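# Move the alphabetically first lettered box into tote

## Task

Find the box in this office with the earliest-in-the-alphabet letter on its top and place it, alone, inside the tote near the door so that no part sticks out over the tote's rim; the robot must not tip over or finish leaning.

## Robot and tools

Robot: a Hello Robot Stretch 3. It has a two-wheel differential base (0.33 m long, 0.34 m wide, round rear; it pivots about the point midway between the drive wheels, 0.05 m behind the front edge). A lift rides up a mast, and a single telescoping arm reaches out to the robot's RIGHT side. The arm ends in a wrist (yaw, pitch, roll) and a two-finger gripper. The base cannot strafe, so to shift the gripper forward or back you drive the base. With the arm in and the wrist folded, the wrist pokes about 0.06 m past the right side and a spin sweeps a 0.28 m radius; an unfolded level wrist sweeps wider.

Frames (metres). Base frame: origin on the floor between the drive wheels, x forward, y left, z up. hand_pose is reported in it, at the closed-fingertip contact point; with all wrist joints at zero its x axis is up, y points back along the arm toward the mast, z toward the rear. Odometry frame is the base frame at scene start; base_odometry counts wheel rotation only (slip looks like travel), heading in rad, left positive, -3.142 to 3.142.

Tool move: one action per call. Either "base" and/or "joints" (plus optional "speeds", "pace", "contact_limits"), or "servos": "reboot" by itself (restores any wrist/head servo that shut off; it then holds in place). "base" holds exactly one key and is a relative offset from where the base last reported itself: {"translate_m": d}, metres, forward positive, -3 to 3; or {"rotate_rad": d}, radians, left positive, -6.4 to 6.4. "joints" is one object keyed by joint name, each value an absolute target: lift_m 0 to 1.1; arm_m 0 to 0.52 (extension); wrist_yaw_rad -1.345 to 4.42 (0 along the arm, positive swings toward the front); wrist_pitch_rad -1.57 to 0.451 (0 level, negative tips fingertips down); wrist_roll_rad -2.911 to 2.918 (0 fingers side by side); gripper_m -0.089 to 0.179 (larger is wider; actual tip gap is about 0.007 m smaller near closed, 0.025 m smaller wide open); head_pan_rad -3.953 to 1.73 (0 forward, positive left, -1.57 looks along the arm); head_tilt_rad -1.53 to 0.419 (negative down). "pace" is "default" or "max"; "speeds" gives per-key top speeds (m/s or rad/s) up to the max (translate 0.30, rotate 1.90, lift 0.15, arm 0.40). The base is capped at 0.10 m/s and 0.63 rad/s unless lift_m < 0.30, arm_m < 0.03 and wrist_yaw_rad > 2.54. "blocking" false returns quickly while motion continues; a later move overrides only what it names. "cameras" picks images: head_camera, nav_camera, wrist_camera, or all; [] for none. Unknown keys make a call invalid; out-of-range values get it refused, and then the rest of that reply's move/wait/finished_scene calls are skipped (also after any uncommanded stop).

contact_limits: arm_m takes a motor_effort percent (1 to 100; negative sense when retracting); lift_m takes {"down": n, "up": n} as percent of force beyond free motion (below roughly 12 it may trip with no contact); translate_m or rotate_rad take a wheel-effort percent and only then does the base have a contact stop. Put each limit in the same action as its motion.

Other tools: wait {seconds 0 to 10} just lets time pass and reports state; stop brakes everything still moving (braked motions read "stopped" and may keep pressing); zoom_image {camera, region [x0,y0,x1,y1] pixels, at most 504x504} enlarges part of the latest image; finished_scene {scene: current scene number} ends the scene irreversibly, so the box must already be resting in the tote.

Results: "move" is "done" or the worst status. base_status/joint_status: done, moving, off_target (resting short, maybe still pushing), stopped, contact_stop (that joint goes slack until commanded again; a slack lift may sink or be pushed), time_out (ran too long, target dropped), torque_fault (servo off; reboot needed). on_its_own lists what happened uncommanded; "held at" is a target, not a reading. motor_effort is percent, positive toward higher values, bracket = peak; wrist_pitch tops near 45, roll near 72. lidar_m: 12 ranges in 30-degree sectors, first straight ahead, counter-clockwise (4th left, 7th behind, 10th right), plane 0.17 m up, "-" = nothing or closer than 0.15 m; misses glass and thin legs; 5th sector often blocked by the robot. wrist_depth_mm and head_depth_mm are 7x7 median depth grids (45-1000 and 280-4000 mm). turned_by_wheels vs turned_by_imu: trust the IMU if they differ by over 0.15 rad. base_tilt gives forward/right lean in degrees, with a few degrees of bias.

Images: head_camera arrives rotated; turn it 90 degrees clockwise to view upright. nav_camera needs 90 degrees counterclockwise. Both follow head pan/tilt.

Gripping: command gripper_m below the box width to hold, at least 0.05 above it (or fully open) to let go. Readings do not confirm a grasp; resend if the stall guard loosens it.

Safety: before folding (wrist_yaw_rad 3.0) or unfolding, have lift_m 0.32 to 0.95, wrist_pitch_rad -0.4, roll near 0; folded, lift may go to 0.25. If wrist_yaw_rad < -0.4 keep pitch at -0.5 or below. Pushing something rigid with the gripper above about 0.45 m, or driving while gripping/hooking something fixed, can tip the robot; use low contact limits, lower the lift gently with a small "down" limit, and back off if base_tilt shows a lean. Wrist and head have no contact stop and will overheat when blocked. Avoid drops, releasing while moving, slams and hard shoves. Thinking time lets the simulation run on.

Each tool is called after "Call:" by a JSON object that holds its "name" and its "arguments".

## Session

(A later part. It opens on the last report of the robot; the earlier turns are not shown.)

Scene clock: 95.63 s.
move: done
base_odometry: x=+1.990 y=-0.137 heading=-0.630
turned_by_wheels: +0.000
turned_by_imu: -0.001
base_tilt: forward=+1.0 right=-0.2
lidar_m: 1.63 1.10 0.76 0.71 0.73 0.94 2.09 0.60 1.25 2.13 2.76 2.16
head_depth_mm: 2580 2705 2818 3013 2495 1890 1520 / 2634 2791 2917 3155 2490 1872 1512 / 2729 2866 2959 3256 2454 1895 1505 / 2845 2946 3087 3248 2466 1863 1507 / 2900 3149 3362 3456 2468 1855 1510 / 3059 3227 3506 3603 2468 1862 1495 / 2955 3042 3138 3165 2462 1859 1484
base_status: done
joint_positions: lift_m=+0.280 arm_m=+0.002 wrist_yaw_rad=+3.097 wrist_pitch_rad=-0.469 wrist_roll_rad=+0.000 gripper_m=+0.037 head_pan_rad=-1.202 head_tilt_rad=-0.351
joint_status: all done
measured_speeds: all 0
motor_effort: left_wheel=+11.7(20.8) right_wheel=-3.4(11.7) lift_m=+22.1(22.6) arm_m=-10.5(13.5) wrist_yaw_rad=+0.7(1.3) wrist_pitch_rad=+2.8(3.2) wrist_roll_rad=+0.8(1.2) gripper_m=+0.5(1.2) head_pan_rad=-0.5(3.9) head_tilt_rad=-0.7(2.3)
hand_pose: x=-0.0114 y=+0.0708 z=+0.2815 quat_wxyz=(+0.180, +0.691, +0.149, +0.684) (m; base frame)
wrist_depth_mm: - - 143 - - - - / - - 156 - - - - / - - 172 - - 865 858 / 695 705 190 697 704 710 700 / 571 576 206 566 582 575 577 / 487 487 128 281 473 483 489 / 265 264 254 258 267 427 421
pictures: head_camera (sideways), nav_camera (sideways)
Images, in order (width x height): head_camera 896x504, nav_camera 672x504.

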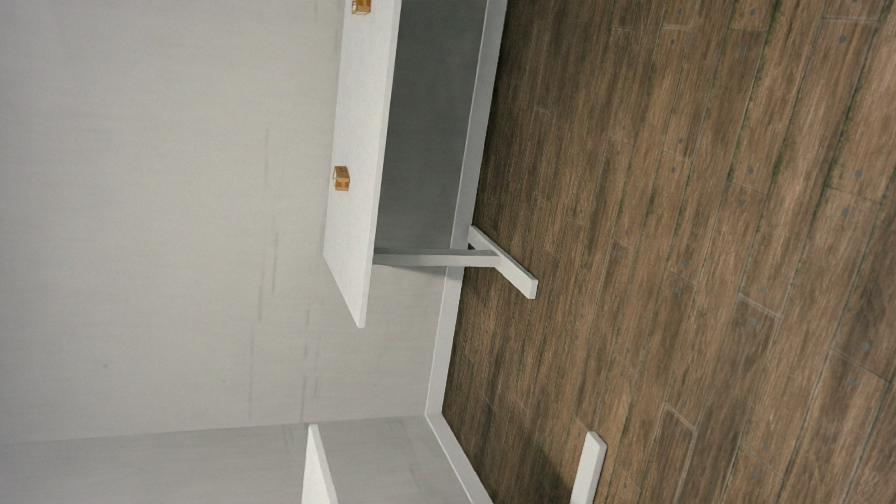

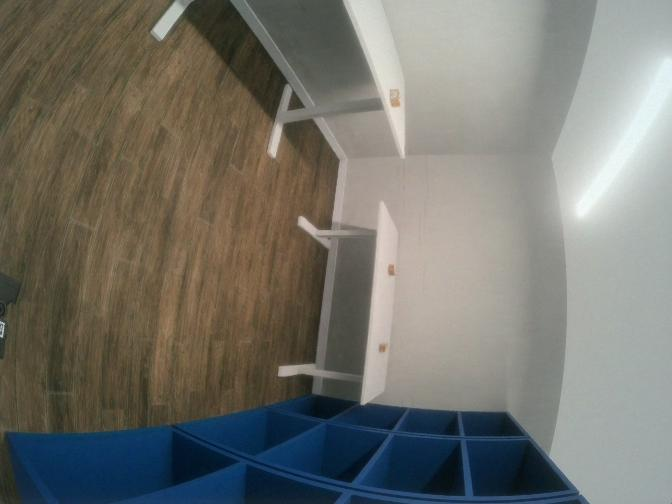

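Call:
{"name": "move", "arguments": {"joints": {"head_pan_rad": -2.3, "head_tilt_rad": -0.35}, "cameras": ["nav_camera", "head_camera"]}}

Call:
{"name": "move", "arguments": {"joints": {"head_pan_rad": -1.7, "head_tilt_rad": -0.3}, "cameras": ["head_camera"]}}

Call:
{"name": "move", "arguments": {"joints": {"head_pan_rad": -0.6, "head_tilt_rad": -0.3}, "cameras": ["nav_camera", "head_camera"]}}

Call:
{"name": "move", "arguments": {"joints": {"head_pan_rad": 0.1, "head_tilt_rad": -0.3}, "cameras": ["nav_camera", "head_camera"]}}

Scene clock: 100.43 s.
move: done
base_odometry: x=+1.990 y=-0.137 heading=-0.630
turned_by_wheels: +0.000
turned_by_imu: +0.001
base_tilt: forward=+1.1 right=-0.1
lidar_m: 1.63 1.10 0.76 0.71 0.73 0.94 2.10 0.60 1.25 2.13 2.76 2.16
head_depth_mm: 647 1006 1053 801 619 663 726 / 652 1091 1142 903 1219 1112 894 / 664 1196 1252 899 1351 1110 916 / 788 1318 1374 901 1472 1105 1336 / 973 1294 1365 1039 1474 1145 1409 / 1102 1202 1259 1314 1388 1496 1445 / 1035 1114 1187 1260 1349 1503 1496
base_status: not commanded
joint_positions: lift_m=+0.280 arm_m=+0.002 wrist_yaw_rad=+3.097 wrist_pitch_rad=-0.469 wrist_roll_rad=+0.000 gripper_m=+0.037 head_pan_rad=-2.322 head_tilt_rad=-0.351
joint_status: all done
measured_speeds: all 0
motor_effort: left_wheel=+11.4(11.8) right_wheel=-2.9(3.5) lift_m=+23.1(23.3) arm_m=-7.5(8.6) wrist_yaw_rad=+0.6(1.3) wrist_pitch_rad=+2.6(3.0) wrist_roll_rad=+0.8(1.1) gripper_m=-0.4(1.6) head_pan_rad=-0.9(4.6) head_tilt_rad=+0.4(3.6)
hand_pose: x=-0.0114 y=+0.0708 z=+0.2815 quat_wxyz=(+0.180, +0.691, +0.149, +0.684) (m; base frame)
wrist_depth_mm: - - 143 - - - - / - - 156 - - - - / - - 171 - - 852 860 / 702 714 190 703 704 700 699 / 579 577 205 571 577 582 564 / 488 485 128 279 469 490 483 / 267 266 252 260 268 423 421
pictures: head_camera (sideways), nav_camera (sideways)
Images, in order (width x height): head_camera 896x504, nav_camera 672x504.

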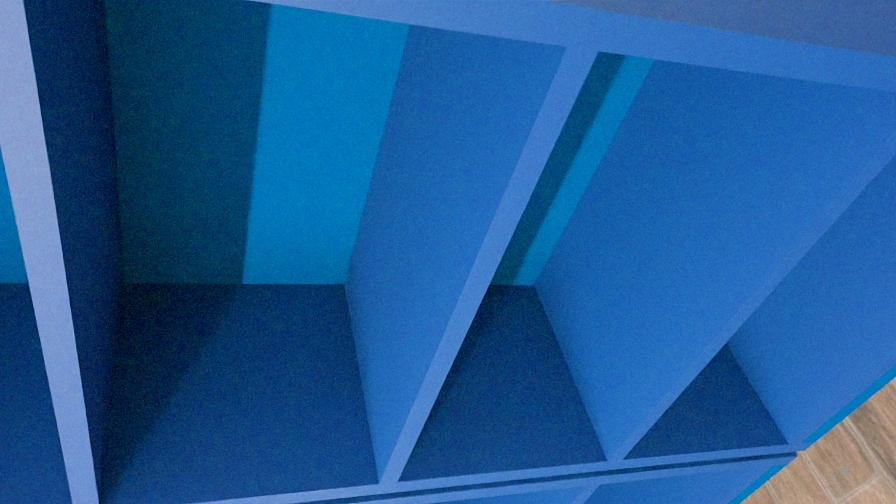

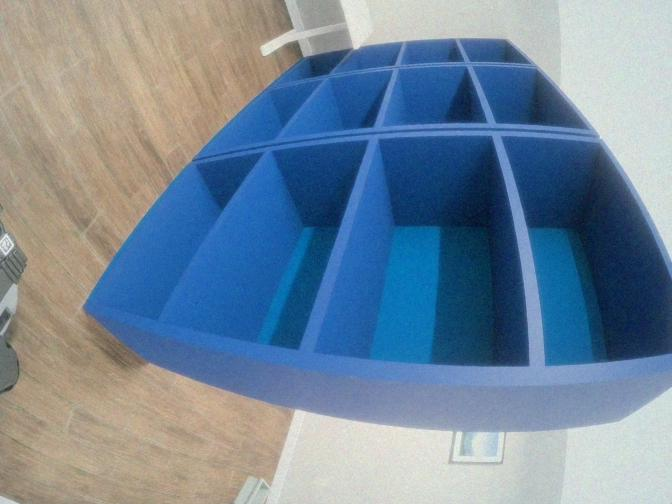

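Scene clock: 101.37 s.
move: done
base_odometry: x=+1.990 y=-0.137 heading=-0.630
turned_by_wheels: +0.000
turned_by_imu: +0.000
base_tilt: forward=+1.0 right=-0.1
lidar_m: 1.63 1.10 0.76 0.71 0.72 0.94 2.09 0.60 1.25 2.14 2.76 2.15
head_depth_mm: 1840 1163 1178 1231 1311 1342 1435 / 1859 1962 2061 2191 1800 1779 1493 / 2460 2749 2123 2212 2347 1954 1589 / 2710 2798 3014 3156 2677 1985 1570 / 2701 2851 2949 3155 2655 1984 1570 / 2639 2773 2895 3099 2650 1941 1559 / 2606 2736 2862 3055 2683 1930 1539
base_status: not commanded
joint_positions: lift_m=+0.280 arm_m=+0.002 wrist_yaw_rad=+3.097 wrist_pitch_rad=-0.469 wrist_roll_rad=+0.000 gripper_m=+0.037 head_pan_rad=-1.701 head_tilt_rad=-0.303
joint_status: all done
measured_speeds: all 0
motor_effort: left_wheel=+11.5(11.8) right_wheel=-2.8(3.6) lift_m=+23.1(23.3) arm_m=-7.1(7.8) wrist_yaw_rad=+0.7(1.1) wrist_pitch_rad=+2.8(3.1) wrist_roll_rad=+0.8(1.0) gripper_m=+0.3(1.0) head_pan_rad=+3.5(4.3) head_tilt_rad=+3.8(5.0)
hand_pose: x=-0.0114 y=+0.0708 z=+0.2815 quat_wxyz=(+0.180, +0.691, +0.149, +0.684) (m; base frame)
wrist_depth_mm: - - 143 - - - - / - - 156 - - - - / - - 171 - - 860 853 / 714 703 189 704 698 694 702 / 583 577 205 573 566 568 582 / 484 488 128 282 471 483 485 / 264 265 251 259 266 421 425
pictures: head_camera (sideways)
Images, in order (width x height): head_camera 896x504.

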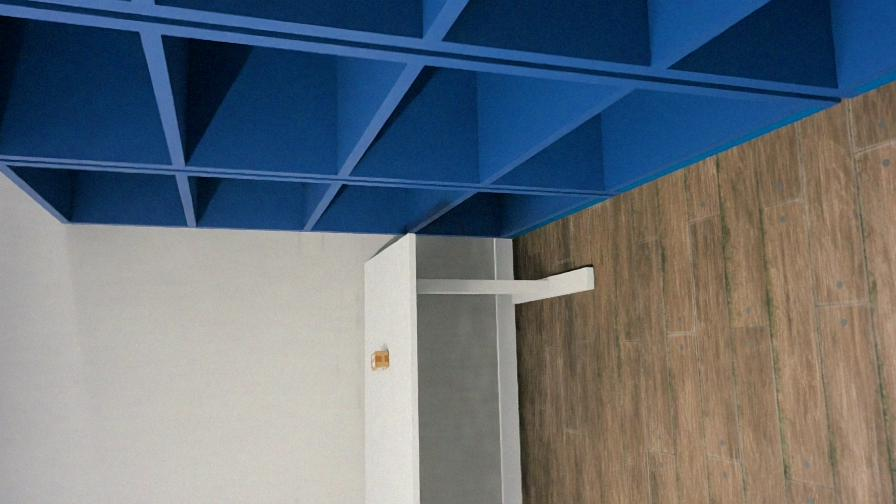

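Scene clock: 102.47 s.
move: done
base_odometry: x=+1.990 y=-0.137 heading=-0.630
turned_by_wheels: +0.000
turned_by_imu: +0.000
base_tilt: forward=+0.9 right=-0.3
lidar_m: 1.63 1.10 0.76 0.71 0.73 0.94 2.09 0.60 1.25 2.13 2.76 2.15
head_depth_mm: 2584 2786 2921 3210 2763 2028 1598 / 2415 2575 2677 2871 2447 1979 1577 / 2290 2430 2476 2736 2700 1992 1579 / 2134 2232 2305 2547 2597 1997 1560 / 2022 2096 2174 2353 2435 1971 1571 / 1878 1990 2058 2183 2333 1953 1571 / 1800 1884 1923 1596 2132 1830 1572
base_status: not commanded
joint_positions: lift_m=+0.280 arm_m=+0.002 wrist_yaw_rad=+3.097 wrist_pitch_rad=-0.469 wrist_roll_rad=+0.000 gripper_m=+0.037 head_pan_rad=-0.574 head_tilt_rad=-0.301
joint_status: all done
measured_speeds: all 0
motor_effort: left_wheel=+11.4(11.7) right_wheel=-3.1(3.7) lift_m=+23.4(23.6) arm_m=-6.0(7.1) wrist_yaw_rad=+0.4(1.2) wrist_pitch_rad=+2.6(3.0) wrist_roll_rad=+0.7(1.0) gripper_m=-1.0(1.0) head_pan_rad=-0.3(5.3) head_tilt_rad=+4.5(7.1)
hand_pose: x=-0.0114 y=+0.0708 z=+0.2815 quat_wxyz=(+0.180, +0.691, +0.149, +0.684) (m; base frame)
wrist_depth_mm: - - 143 - - - - / - - 156 - - - - / - - 172 - - 848 861 / 703 690 190 700 695 710 698 / 581 577 205 581 569 571 575 / 485 487 128 282 469 485 490 / 267 265 252 259 266 425 418
pictures: head_camera (sideways), nav_camera (sideways)
Images, in order (width x height): head_camera 896x504, nav_camera 672x504.

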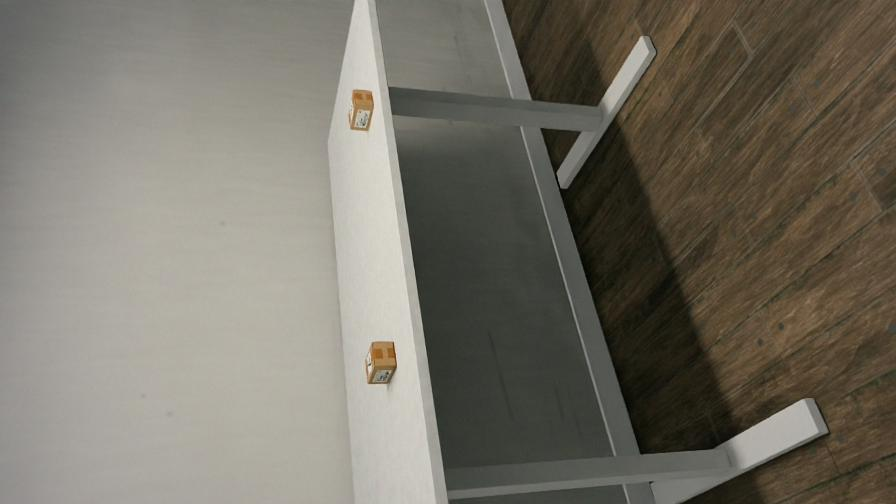

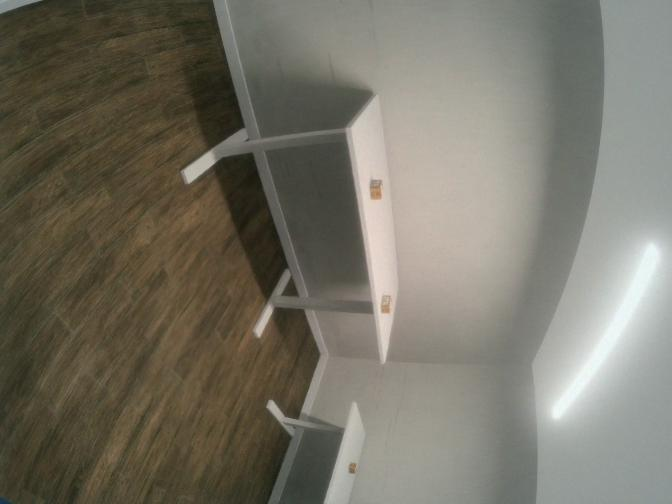

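Scene clock: 103.40 s.
move: done
base_odometry: x=+1.990 y=-0.137 heading=-0.630
turned_by_wheels: +0.000
turned_by_imu: +0.000
base_tilt: forward=+1.1 right=-0.3
lidar_m: 1.62 1.10 0.76 0.71 0.73 0.94 2.09 0.60 1.25 2.13 2.77 2.16
head_depth_mm: 1740 1790 1896 1985 2112 1849 1589 / 1741 1829 1925 2032 2155 1997 1604 / 1756 1846 1948 2068 2164 1976 1570 / 1778 1858 1964 2078 2224 1990 1574 / 1778 1886 1977 2112 2250 1980 1564 / 1805 1906 2014 2118 2256 1983 1567 / 1631 1657 1704 1745 1797 1831 1553
base_status: not commanded
joint_positions: lift_m=+0.280 arm_m=+0.002 wrist_yaw_rad=+3.097 wrist_pitch_rad=-0.469 wrist_roll_rad=+0.000 gripper_m=+0.037 head_pan_rad=+0.128 head_tilt_rad=-0.300
joint_status: all done
measured_speeds: all 0
motor_effort: left_wheel=+11.6(11.7) right_wheel=-3.1(3.6) lift_m=+23.7(23.8) arm_m=-5.5(6.4) wrist_yaw_rad=+0.7(1.5) wrist_pitch_rad=+2.6(3.0) wrist_roll_rad=+0.8(1.1) gripper_m=+0.5(1.1) head_pan_rad=+0.5(5.2) head_tilt_rad=+4.1(7.6)
hand_pose: x=-0.0114 y=+0.0708 z=+0.2815 quat_wxyz=(+0.180, +0.691, +0.149, +0.684) (m; base frame)
wrist_depth_mm: - - 143 - - - - / - - 155 - - - - / - - 171 - - 876 843 / 697 692 190 712 706 691 712 / 569 573 206 574 569 576 582 / 488 484 127 282 477 486 487 / 266 267 252 260 267 423 419
pictures: head_camera (sideways), nav_camera (sideways)
Images, in order (width x height): head_camera 896x504, nav_camera 672x504.

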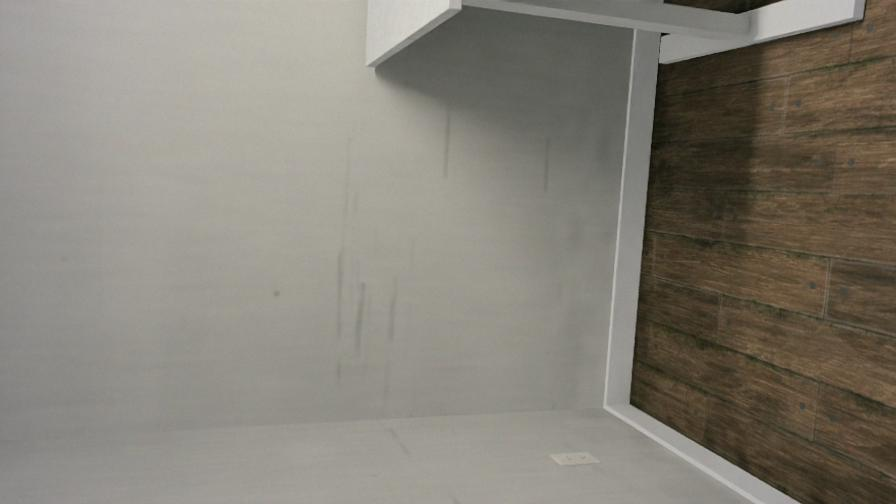

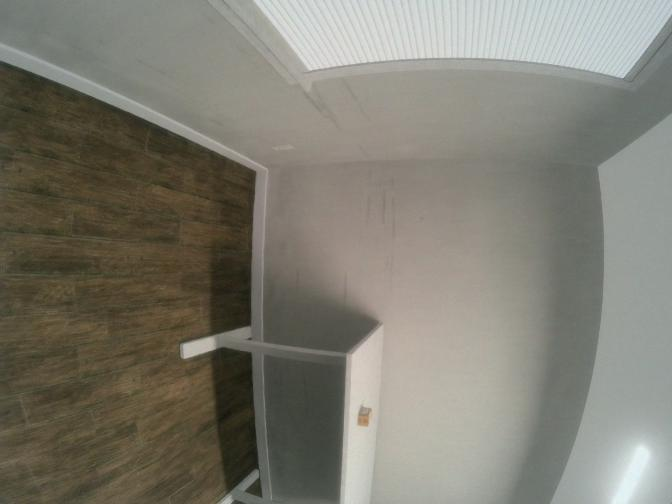

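Call:
{"name": "move", "arguments": {"joints": {"head_pan_rad": -0.6, "head_tilt_rad": -0.3}, "cameras": ["head_camera"]}}

Call:
{"name": "zoom_image", "arguments": {"camera": "head_camera", "region": [330, 330, 420, 400]}}

Call:
{"name": "zoom_image", "arguments": {"camera": "head_camera", "region": [310, 75, 400, 145]}}

Scene clock: 106.90 s.
move: done
base_odometry: x=+1.990 y=-0.137 heading=-0.630
turned_by_wheels: +0.000
turned_by_imu: +0.001
base_tilt: forward=+1.0 right=-0.2
lidar_m: 1.63 1.10 0.76 0.71 0.73 0.94 2.09 0.60 1.26 2.14 2.77 2.16
head_depth_mm: 2780 2926 3092 3438 2753 1990 1592 / 2556 2712 2800 3099 2606 1973 1596 / 2342 2514 2549 2808 2588 2005 1574 / 2195 2304 2332 2615 2648 1987 1578 / 2044 2175 2230 2405 2495 1974 1569 / 1946 2029 2059 2214 2375 1949 1572 / 1827 1909 1958 2050 2226 1828 1556
base_status: not commanded
joint_positions: lift_m=+0.280 arm_m=+0.002 wrist_yaw_rad=+3.097 wrist_pitch_rad=-0.469 wrist_roll_rad=+0.000 gripper_m=+0.037 head_pan_rad=-0.616 head_tilt_rad=-0.300
joint_status: all done
measured_speeds: all 0
motor_effort: left_wheel=+11.8(11.8) right_wheel=-3.1(3.4) lift_m=+24.1(24.4) arm_m=-2.9(3.8) wrist_yaw_rad=+0.9(1.3) wrist_pitch_rad=+2.8(3.1) wrist_roll_rad=+0.7(1.0) gripper_m=+0.6(0.8) head_pan_rad=-1.9(5.0) head_tilt_rad=+3.3(6.7)
hand_pose: x=-0.0114 y=+0.0708 z=+0.2815 quat_wxyz=(+0.180, +0.691, +0.149, +0.684) (m; base frame)
wrist_depth_mm: - - 143 - - - - / - - 155 - - - - / - - 170 - - 863 848 / 706 704 190 705 700 691 709 / 569 580 205 580 572 566 573 / 488 483 127 282 468 493 483 / 266 265 253 261 266 420 422
pictures: head_camera (sideways)
Images, in order (width x height): head_camera 896x504.

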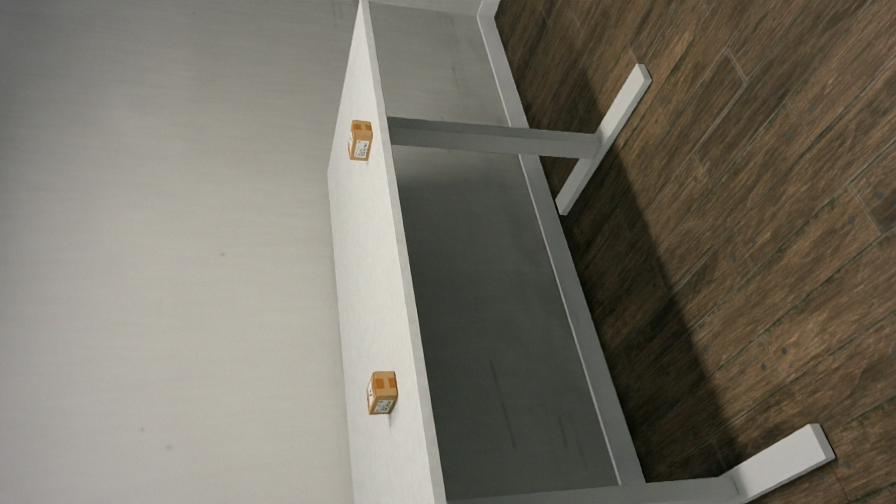

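Scaled by 5.600 from the camera's 896x504 image, which has a finer 1280x720 frame.

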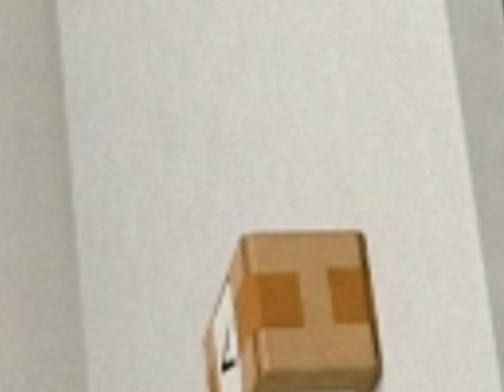

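Scaled by 5.600 from the camera's 896x504 image, which has a finer 1280x720 frame.

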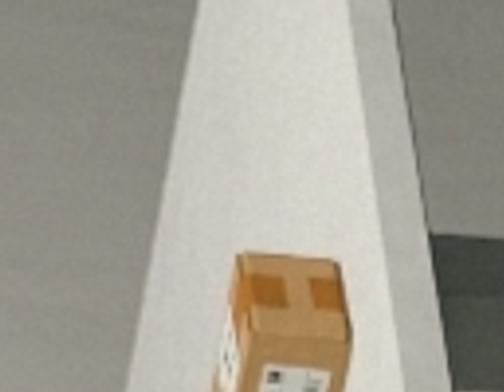

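Call:
{"name": "move", "arguments": {"base": {"rotate_rad": -0.97}, "joints": {"head_pan_rad": 0.6, "head_tilt_rad": -0.35}, "pace": "max", "cameras": ["nav_camera"]}}

Call:
{"name": "move", "arguments": {"base": {"translate_m": 1.45}, "joints": {"head_pan_rad": 0.8, "head_tilt_rad": -0.4}, "pace": "max", "cameras": ["nav_camera", "head_camera"]}}

Scene clock: 115.93 s.
move: done
base_odometry: x=+1.990 y=-0.137 heading=-1.599
turned_by_wheels: -0.970
turned_by_imu: -0.964
base_tilt: forward=+1.0 right=-0.1
lidar_m: 2.28 1.63 1.69 1.01 0.74 0.71 0.74 1.02 0.94 0.60 1.25 2.19
head_depth_mm: 2091 2241 2065 2610 2508 1876 1512 / 1999 2156 2043 2508 2500 1864 1514 / 1957 2059 2005 2410 2445 1871 1502 / 1894 1982 1998 2290 2358 1877 1511 / 1812 1915 1972 2135 2202 1872 1497 / 1756 1856 1946 2119 2197 1848 1498 / 1711 1785 1892 2014 2144 1857 1498
base_status: done
joint_positions: lift_m=+0.280 arm_m=+0.002 wrist_yaw_rad=+3.097 wrist_pitch_rad=-0.469 wrist_roll_rad=+0.000 gripper_m=+0.037 head_pan_rad=+0.616 head_tilt_rad=-0.348
joint_status: all done
measured_speeds: translate_m=+0.000 rotate_rad=+0.000 lift_m=+0.000 arm_m=+0.000 wrist_yaw_rad=+0.000 wrist_pitch_rad=+0.000 wrist_roll_rad=+0.000 head_pan_rad=-0.024 head_tilt_rad=+0.000
motor_effort: left_wheel=+9.2(17.8) right_wheel=-7.2(15.5) lift_m=+25.1(25.4) arm_m=-6.8(6.8) wrist_yaw_rad=+0.8(1.4) wrist_pitch_rad=+2.7(3.1) wrist_roll_rad=+0.8(1.0) gripper_m=+0.0(1.5) head_pan_rad=-3.4(4.9) head_tilt_rad=-1.0(5.4)
hand_pose: x=-0.0114 y=+0.0708 z=+0.2815 quat_wxyz=(+0.180, +0.691, +0.149, +0.684) (m; base frame)
wrist_depth_mm: - - 146 - - - - / - - 158 - - - - / - - 173 911 916 889 905 / - 690 189 702 711 694 701 / 579 571 205 576 574 576 573 / 488 483 127 281 471 488 490 / 266 266 254 261 267 422 421
pictures: nav_camera (sideways)
Images, in order (width x height): nav_camera 672x504.

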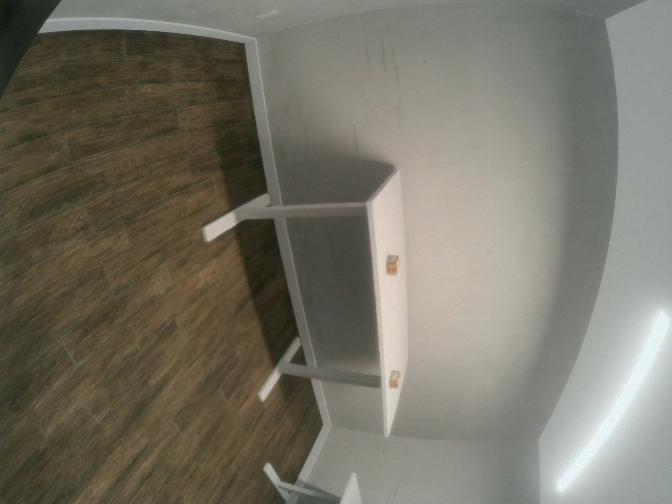

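Scene clock: 122.17 s.
move: done
base_odometry: x=+1.950 y=-1.587 heading=-1.599
turned_by_wheels: +0.000
turned_by_imu: -0.002
base_tilt: forward=+0.8 right=-0.2
lidar_m: 1.83 0.93 1.30 1.14 1.86 1.96 2.03 1.59 1.27 1.51 1.68 1.37
head_depth_mm: 1179 1271 1359 899 653 1725 1453 / 1152 1236 1311 893 627 1146 1266 / 1141 1222 1279 892 622 1667 1447 / 1118 1186 1275 885 598 1640 1429 / 1090 1180 1249 881 617 1601 1437 / 1076 1159 1228 873 618 1587 1431 / 1070 1138 1210 873 616 1531 1418
base_status: done
joint_positions: lift_m=+0.280 arm_m=+0.002 wrist_yaw_rad=+3.097 wrist_pitch_rad=-0.469 wrist_roll_rad=+0.000 gripper_m=+0.037 head_pan_rad=+0.800 head_tilt_rad=-0.400
joint_status: all done
measured_speeds: all 0
motor_effort: left_wheel=+10.3(20.8) right_wheel=-3.6(8.8) lift_m=+26.1(26.4) arm_m=-20.1(20.7) wrist_yaw_rad=+0.9(1.4) wrist_pitch_rad=+2.7(3.2) wrist_roll_rad=+1.0(1.2) gripper_m=-0.3(1.3) head_pan_rad=-2.8(5.3) head_tilt_rad=-1.3(6.2)
hand_pose: x=-0.0114 y=+0.0708 z=+0.2815 quat_wxyz=(+0.180, +0.691, +0.149, +0.684) (m; base frame)
wrist_depth_mm: - - 147 - - - - / - - 158 - - - - / 909 896 172 900 894 914 915 / 695 704 189 705 699 702 705 / 571 574 205 579 573 575 569 / 487 488 128 282 476 486 480 / 267 267 251 259 267 421 420
pictures: head_camera (sideways), nav_camera (sideways)
Images, in order (width x height): head_camera 896x504, nav_camera 672x504.

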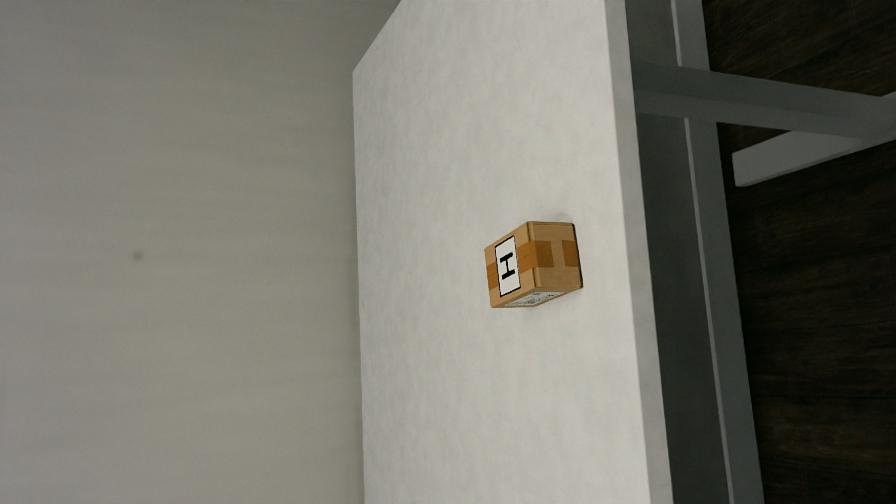

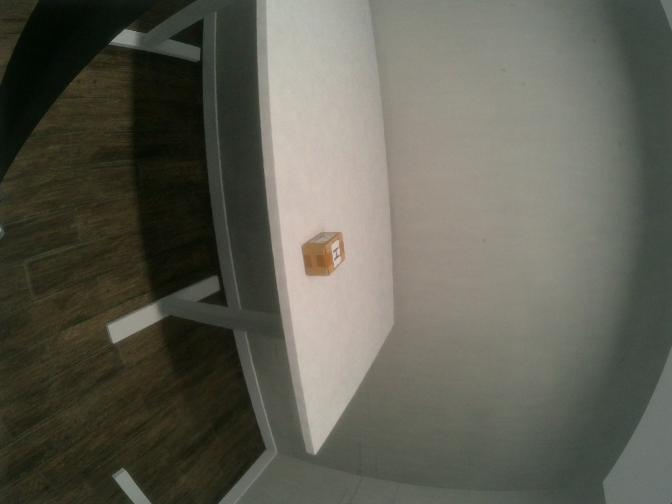

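Call:
{"name": "zoom_image", "arguments": {"camera": "head_camera", "region": [460, 200, 610, 320]}}

Call:
{"name": "move", "arguments": {"joints": {"head_pan_rad": 1.6, "head_tilt_rad": -0.4}, "cameras": ["nav_camera", "head_camera"]}}

Call:
{"name": "move", "arguments": {"joints": {"head_pan_rad": 0.0, "head_tilt_rad": -0.4}, "cameras": ["nav_camera", "head_camera"]}}

Scaled by 3.360 from the camera's 896x504 image, which has a finer 1280x720 frame.

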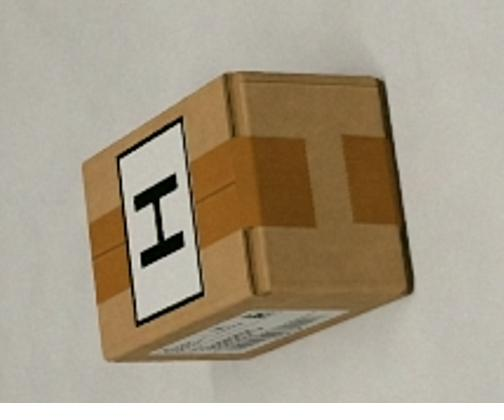

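Scene clock: 126.80 s.
move: done
base_odometry: x=+1.950 y=-1.587 heading=-1.599
turned_by_wheels: +0.000
turned_by_imu: +0.001
base_tilt: forward=+0.9 right=-0.3
lidar_m: 1.83 0.93 1.30 1.14 1.85 1.95 2.03 1.59 1.27 1.52 1.67 1.37
head_depth_mm: 1146 1200 1270 899 628 1531 1447 / 1208 1278 1334 892 625 1640 1438 / 1282 1379 1413 885 683 1719 1436 / 1372 1463 1497 883 713 1706 1443 / 1480 1588 1631 865 1347 1489 1440 / 1590 1704 1824 880 2178 1763 1383 / 1721 1847 2029 991 2252 1740 1471
base_status: not commanded
joint_positions: lift_m=+0.280 arm_m=+0.002 wrist_yaw_rad=+3.097 wrist_pitch_rad=-0.469 wrist_roll_rad=+0.000 gripper_m=+0.037 head_pan_rad=+1.612 head_tilt_rad=-0.400
joint_status: all done
measured_speeds: all 0
motor_effort: left_wheel=+10.1(10.5) right_wheel=-3.4(3.9) lift_m=+27.0(27.2) arm_m=-19.4(20.0) wrist_yaw_rad=+0.6(1.3) wrist_pitch_rad=+2.6(3.0) wrist_roll_rad=+0.8(1.0) gripper_m=+0.3(1.1) head_pan_rad=+0.8(6.1) head_tilt_rad=-2.2(4.6)
hand_pose: x=-0.0114 y=+0.0708 z=+0.2815 quat_wxyz=(+0.180, +0.691, +0.149, +0.684) (m; base frame)
wrist_depth_mm: - - 146 - - - - / - - 158 - - - - / 920 895 172 895 917 913 876 / 692 690 190 695 711 705 701 / 582 572 204 580 569 566 573 / 485 489 128 281 467 487 484 / 267 265 254 261 267 420 421
pictures: head_camera (sideways), nav_camera (sideways)
Images, in order (width x height): head_camera 896x504, nav_camera 672x504.

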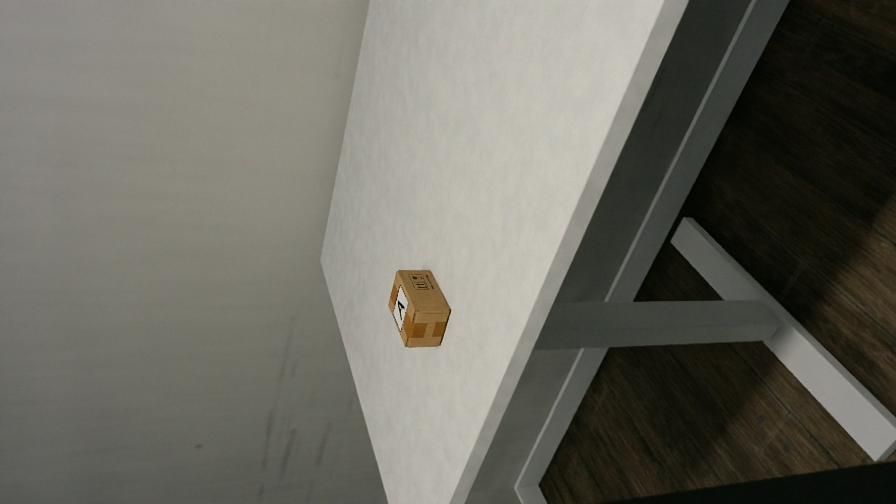

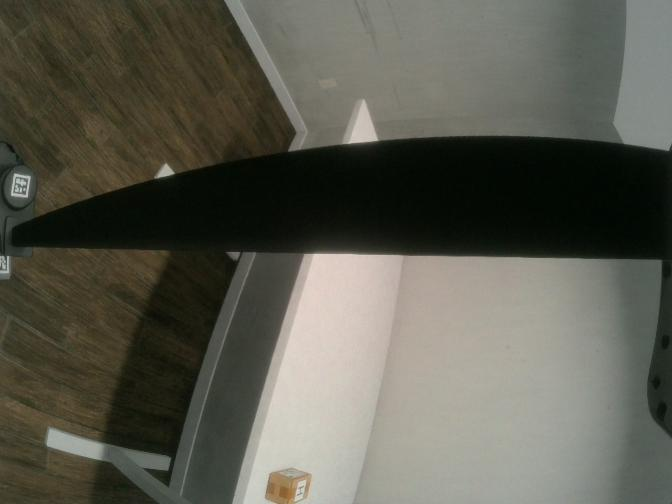

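Scene clock: 128.07 s.
move: done
base_odometry: x=+1.950 y=-1.587 heading=-1.599
turned_by_wheels: +0.000
turned_by_imu: +0.000
base_tilt: forward=+1.0 right=+0.0
lidar_m: 1.84 0.93 1.30 1.15 1.85 1.95 2.02 1.59 1.27 1.51 1.67 1.37
head_depth_mm: 1553 1642 1736 1488 1456 1649 1452 / 1652 1760 1850 1968 2056 1784 1437 / 1735 1857 1956 2099 2192 1764 1440 / 1828 1957 2116 2287 2282 1775 1438 / 1841 1923 2075 2222 2200 1751 1442 / 1627 1709 1787 1841 2015 1745 1444 / 1458 1535 1612 873 1745 1741 1431
base_status: not commanded
joint_positions: lift_m=+0.280 arm_m=+0.002 wrist_yaw_rad=+3.097 wrist_pitch_rad=-0.469 wrist_roll_rad=+0.000 gripper_m=+0.037 head_pan_rad=-0.026 head_tilt_rad=-0.400
joint_status: all done
measured_speeds: all 0
motor_effort: left_wheel=+10.4(10.5) right_wheel=-3.3(3.9) lift_m=+27.2(27.4) arm_m=-19.5(19.9) wrist_yaw_rad=+0.3(1.4) wrist_pitch_rad=+2.9(3.1) wrist_roll_rad=+0.9(1.0) gripper_m=-0.5(1.0) head_pan_rad=-0.7(4.3) head_tilt_rad=-1.7(5.4)
hand_pose: x=-0.0114 y=+0.0708 z=+0.2815 quat_wxyz=(+0.180, +0.691, +0.149, +0.684) (m; base frame)
wrist_depth_mm: - - 146 - - - - / - - 158 - - - - / 918 846 173 895 893 906 901 / 696 710 190 713 691 703 714 / 573 579 204 578 573 582 573 / 486 492 128 281 468 491 488 / 265 266 251 259 265 420 422
pictures: head_camera (sideways), nav_camera (sideways)
Images, in order (width x height): head_camera 896x504, nav_camera 672x504.

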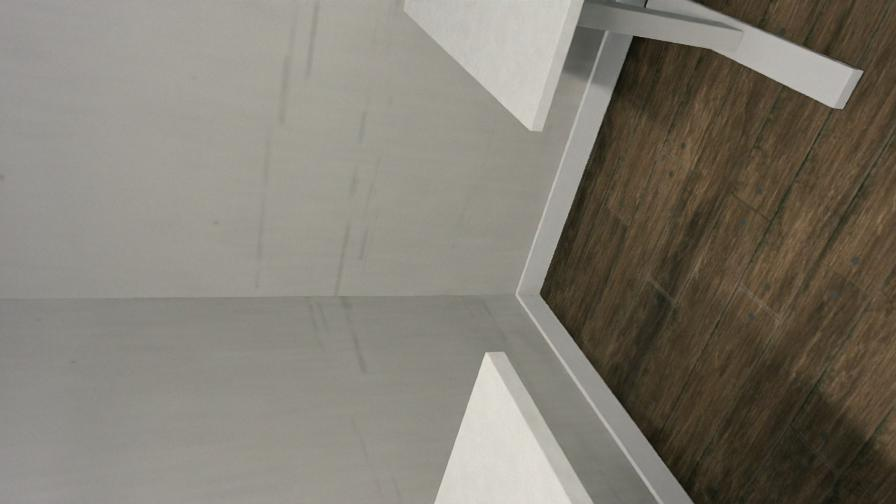

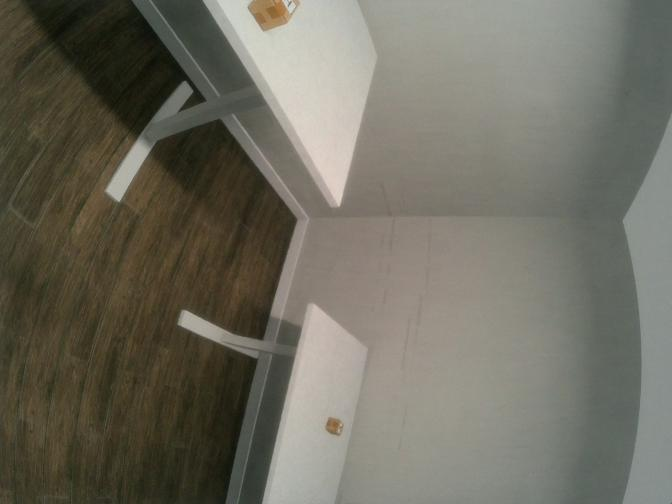

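Call:
{"name": "move", "arguments": {"joints": {"head_pan_rad": 1.5, "head_tilt_rad": -0.4}, "cameras": ["head_camera"]}}

Call:
{"name": "zoom_image", "arguments": {"camera": "head_camera", "region": [360, 200, 480, 340]}}

Scene clock: 133.83 s.
move: done
base_odometry: x=+1.950 y=-1.587 heading=-1.599
turned_by_wheels: +0.000
turned_by_imu: +0.001
base_tilt: forward=+1.1 right=-0.3
lidar_m: 1.84 0.93 1.30 1.14 1.85 1.95 2.03 1.59 1.27 1.51 1.67 1.37
head_depth_mm: 1115 1176 1235 902 629 1516 1455 / 1173 1237 1300 890 624 1627 1438 / 1231 1304 1360 891 651 1692 1442 / 1296 1389 1429 884 679 1758 1450 / 1385 1482 1520 880 1372 1658 1435 / 1467 1578 1670 855 1314 1660 1407 / 1573 1693 1830 874 2157 1759 1424
base_status: not commanded
joint_positions: lift_m=+0.280 arm_m=+0.002 wrist_yaw_rad=+3.097 wrist_pitch_rad=-0.469 wrist_roll_rad=+0.000 gripper_m=+0.037 head_pan_rad=+1.533 head_tilt_rad=-0.400
joint_status: all done
measured_speeds: all 0
motor_effort: left_wheel=+10.4(10.5) right_wheel=-3.8(3.9) lift_m=+27.6(28.1) arm_m=-18.7(19.7) wrist_yaw_rad=+0.8(1.3) wrist_pitch_rad=+2.7(3.2) wrist_roll_rad=+0.8(1.0) gripper_m=-0.4(1.4) head_pan_rad=-0.6(5.6) head_tilt_rad=-0.7(4.4)
hand_pose: x=-0.0114 y=+0.0708 z=+0.2815 quat_wxyz=(+0.180, +0.691, +0.149, +0.684) (m; base frame)
wrist_depth_mm: - - 146 - - - - / - - 159 - - - - / 885 852 173 883 925 924 912 / 696 694 189 700 707 691 709 / 574 583 206 572 574 569 575 / 480 484 127 282 471 490 487 / 268 266 252 260 268 420 422
pictures: head_camera (sideways)
Images, in order (width x height): head_camera 896x504.

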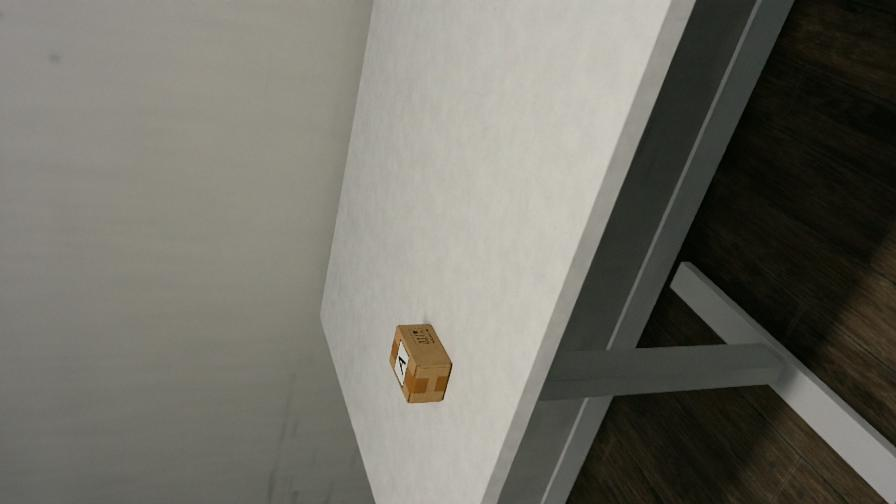

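Scaled by 3.600 from the camera's 896x504 image, which has a finer 1280x720 frame.

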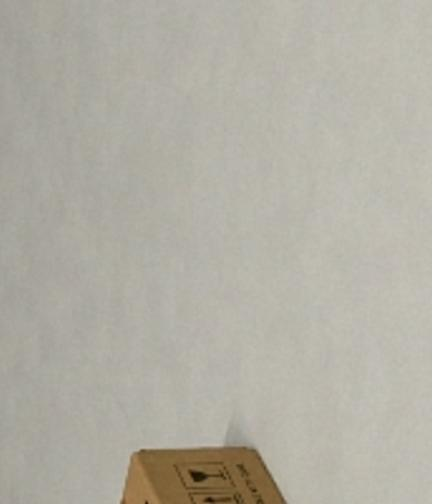

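Call:
{"name": "zoom_image", "arguments": {"camera": "head_camera", "region": [370, 310, 470, 420]}}

Scaled by 4.582 from the camera's 896x504 image, which has a finer 1280x720 frame.

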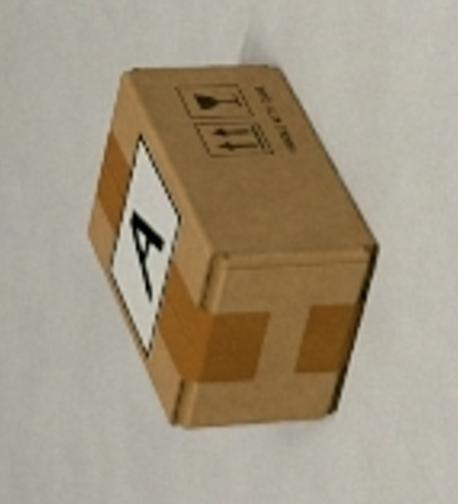

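Call:
{"name": "move", "arguments": {"joints": {"lift_m": 0.9, "wrist_pitch_rad": -0.4, "head_pan_rad": -1.2, "head_tilt_rad": -0.6}, "pace": "max", "cameras": []}}

Call:
{"name": "move", "arguments": {"joints": {"wrist_yaw_rad": 0.0, "gripper_m": 0.179}}}

Scene clock: 175.77 s.
move: done
base_odometry: x=+1.950 y=-1.587 heading=-1.599
turned_by_wheels: +0.000
turned_by_imu: +0.001
base_tilt: forward=+0.8 right=-0.2
lidar_m: 1.83 0.93 1.30 1.14 1.85 1.95 2.03 1.59 1.27 1.52 1.67 1.37
head_depth_mm: 1848 2018 1800 1761 1773 1485 - / 2011 2216 1999 2133 1785 1486 - / 1896 2140 1601 2205 1801 1477 - / 1872 1975 1506 2067 1794 1464 1262 / 1794 1898 1419 2255 1766 1478 1259 / 1698 1795 1343 2146 1765 1472 1255 / 1598 1712 1355 2063 1768 1470 1253
base_status: not commanded
joint_positions: lift_m=+0.900 arm_m=+0.002 wrist_yaw_rad=+3.097 wrist_pitch_rad=-0.419 wrist_roll_rad=+0.000 gripper_m=+0.037 head_pan_rad=-1.202 head_tilt_rad=-0.603
joint_status: all done
measured_speeds: all 0
motor_effort: left_wheel=+10.1(10.5) right_wheel=-3.3(4.0) lift_m=+29.5(33.5) arm_m=-18.2(19.0) wrist_yaw_rad=+0.9(1.5) wrist_pitch_rad=+3.3(6.8) wrist_roll_rad=+0.8(1.1) gripper_m=-0.5(1.7) head_pan_rad=+2.3(6.7) head_tilt_rad=+2.3(3.9)
hand_pose: x=-0.0111 y=+0.0773 z=+0.9125 quat_wxyz=(+0.163, +0.694, +0.132, +0.688) (m; base frame)
wrist_depth_mm: - 143 143 - - - - / - - 156 - - - 419 / - - 167 - - - - / - - 183 - - - - / - - 198 - - - - / - - 127 - - - - / - - 246 - - - -
pictures: none
No camera images: "cameras" was empty.

Scene clock: 178.30 s.
move: done
base_odometry: x=+1.950 y=-1.587 heading=-1.599
turned_by_wheels: +0.000
turned_by_imu: +0.000
base_tilt: forward=+0.9 right=-0.2
lidar_m: 1.84 0.93 1.30 1.14 1.86 1.95 2.03 1.59 1.27 1.52 1.67 1.37
head_depth_mm: 1870 1993 1815 1789 1790 1521 297 / 2010 2237 2146 2132 1786 1425 1236 / 1914 2162 1610 2238 1776 1477 1266 / 1876 1984 1504 2081 1781 1475 1258 / 1786 1893 1438 2243 1782 1476 1260 / 1686 1822 1335 2160 1780 1475 1260 / 1598 1714 1356 2053 1792 1476 1257
base_status: not commanded
joint_positions: lift_m=+0.900 arm_m=+0.002 wrist_yaw_rad=+0.003 wrist_pitch_rad=-0.419 wrist_roll_rad=+0.000 gripper_m=+0.179 head_pan_rad=-1.200 head_tilt_rad=-0.600
joint_status: all done
measured_speeds: all 0
motor_effort: left_wheel=+10.2(10.6) right_wheel=-3.8(4.0) lift_m=+28.3(29.6) arm_m=-18.0(18.6) wrist_yaw_rad=-2.2(4.9) wrist_pitch_rad=+3.5(3.7) wrist_roll_rad=+0.8(1.1) gripper_m=+0.1(88.8) head_pan_rad=+3.5(4.2) head_tilt_rad=+2.4(3.6)
hand_pose: x=-0.0207 y=-0.3710 z=+0.9125 quat_wxyz=(+0.692, +0.148, -0.691, -0.146) (m; base frame)
wrist_depth_mm: - - - - - - 738 / - - - - - - - / - - - - - - - / - - - - - - - / - - - - - - - / 126 - - - - 137 122 / - - - - - - 109
pictures: head_camera (sideways), nav_camera (sideways), wrist_camera
Images, in order (width x height): head_camera 896x504, nav_camera 672x504, wrist_camera 644x364.

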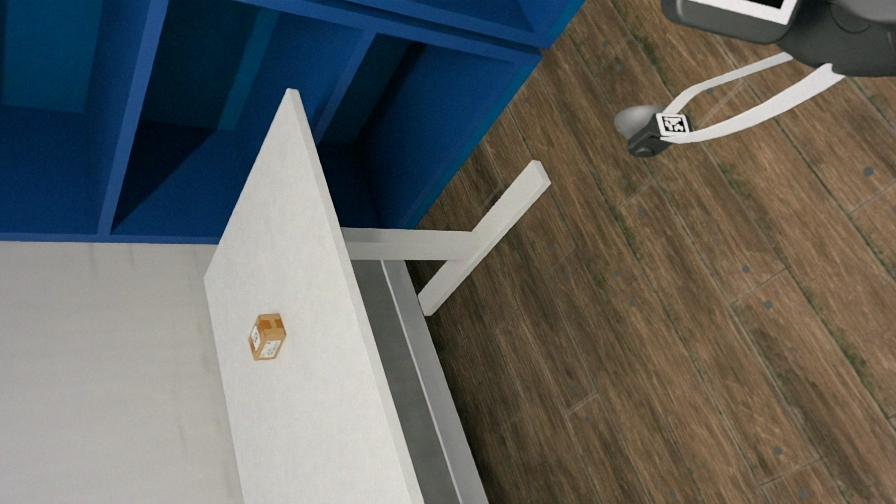

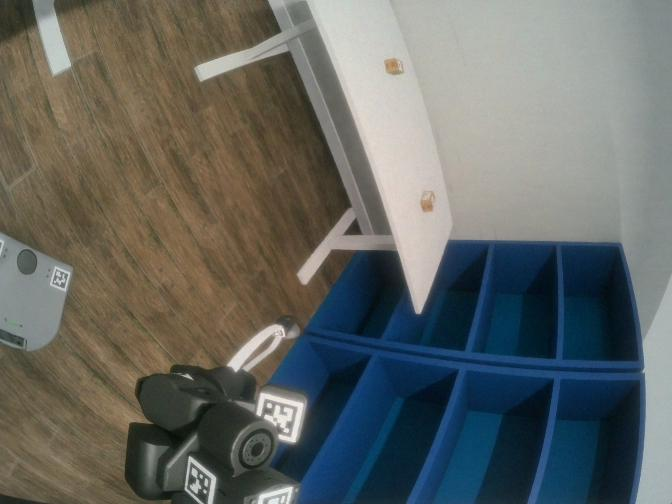

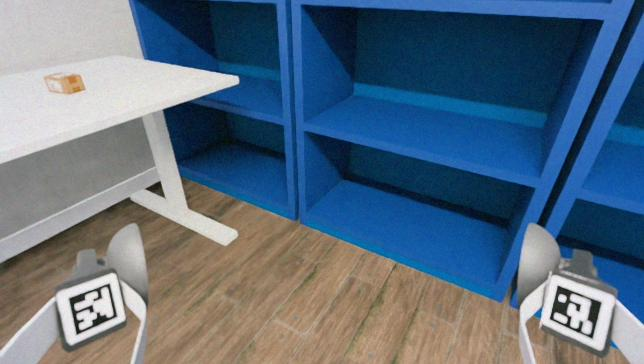

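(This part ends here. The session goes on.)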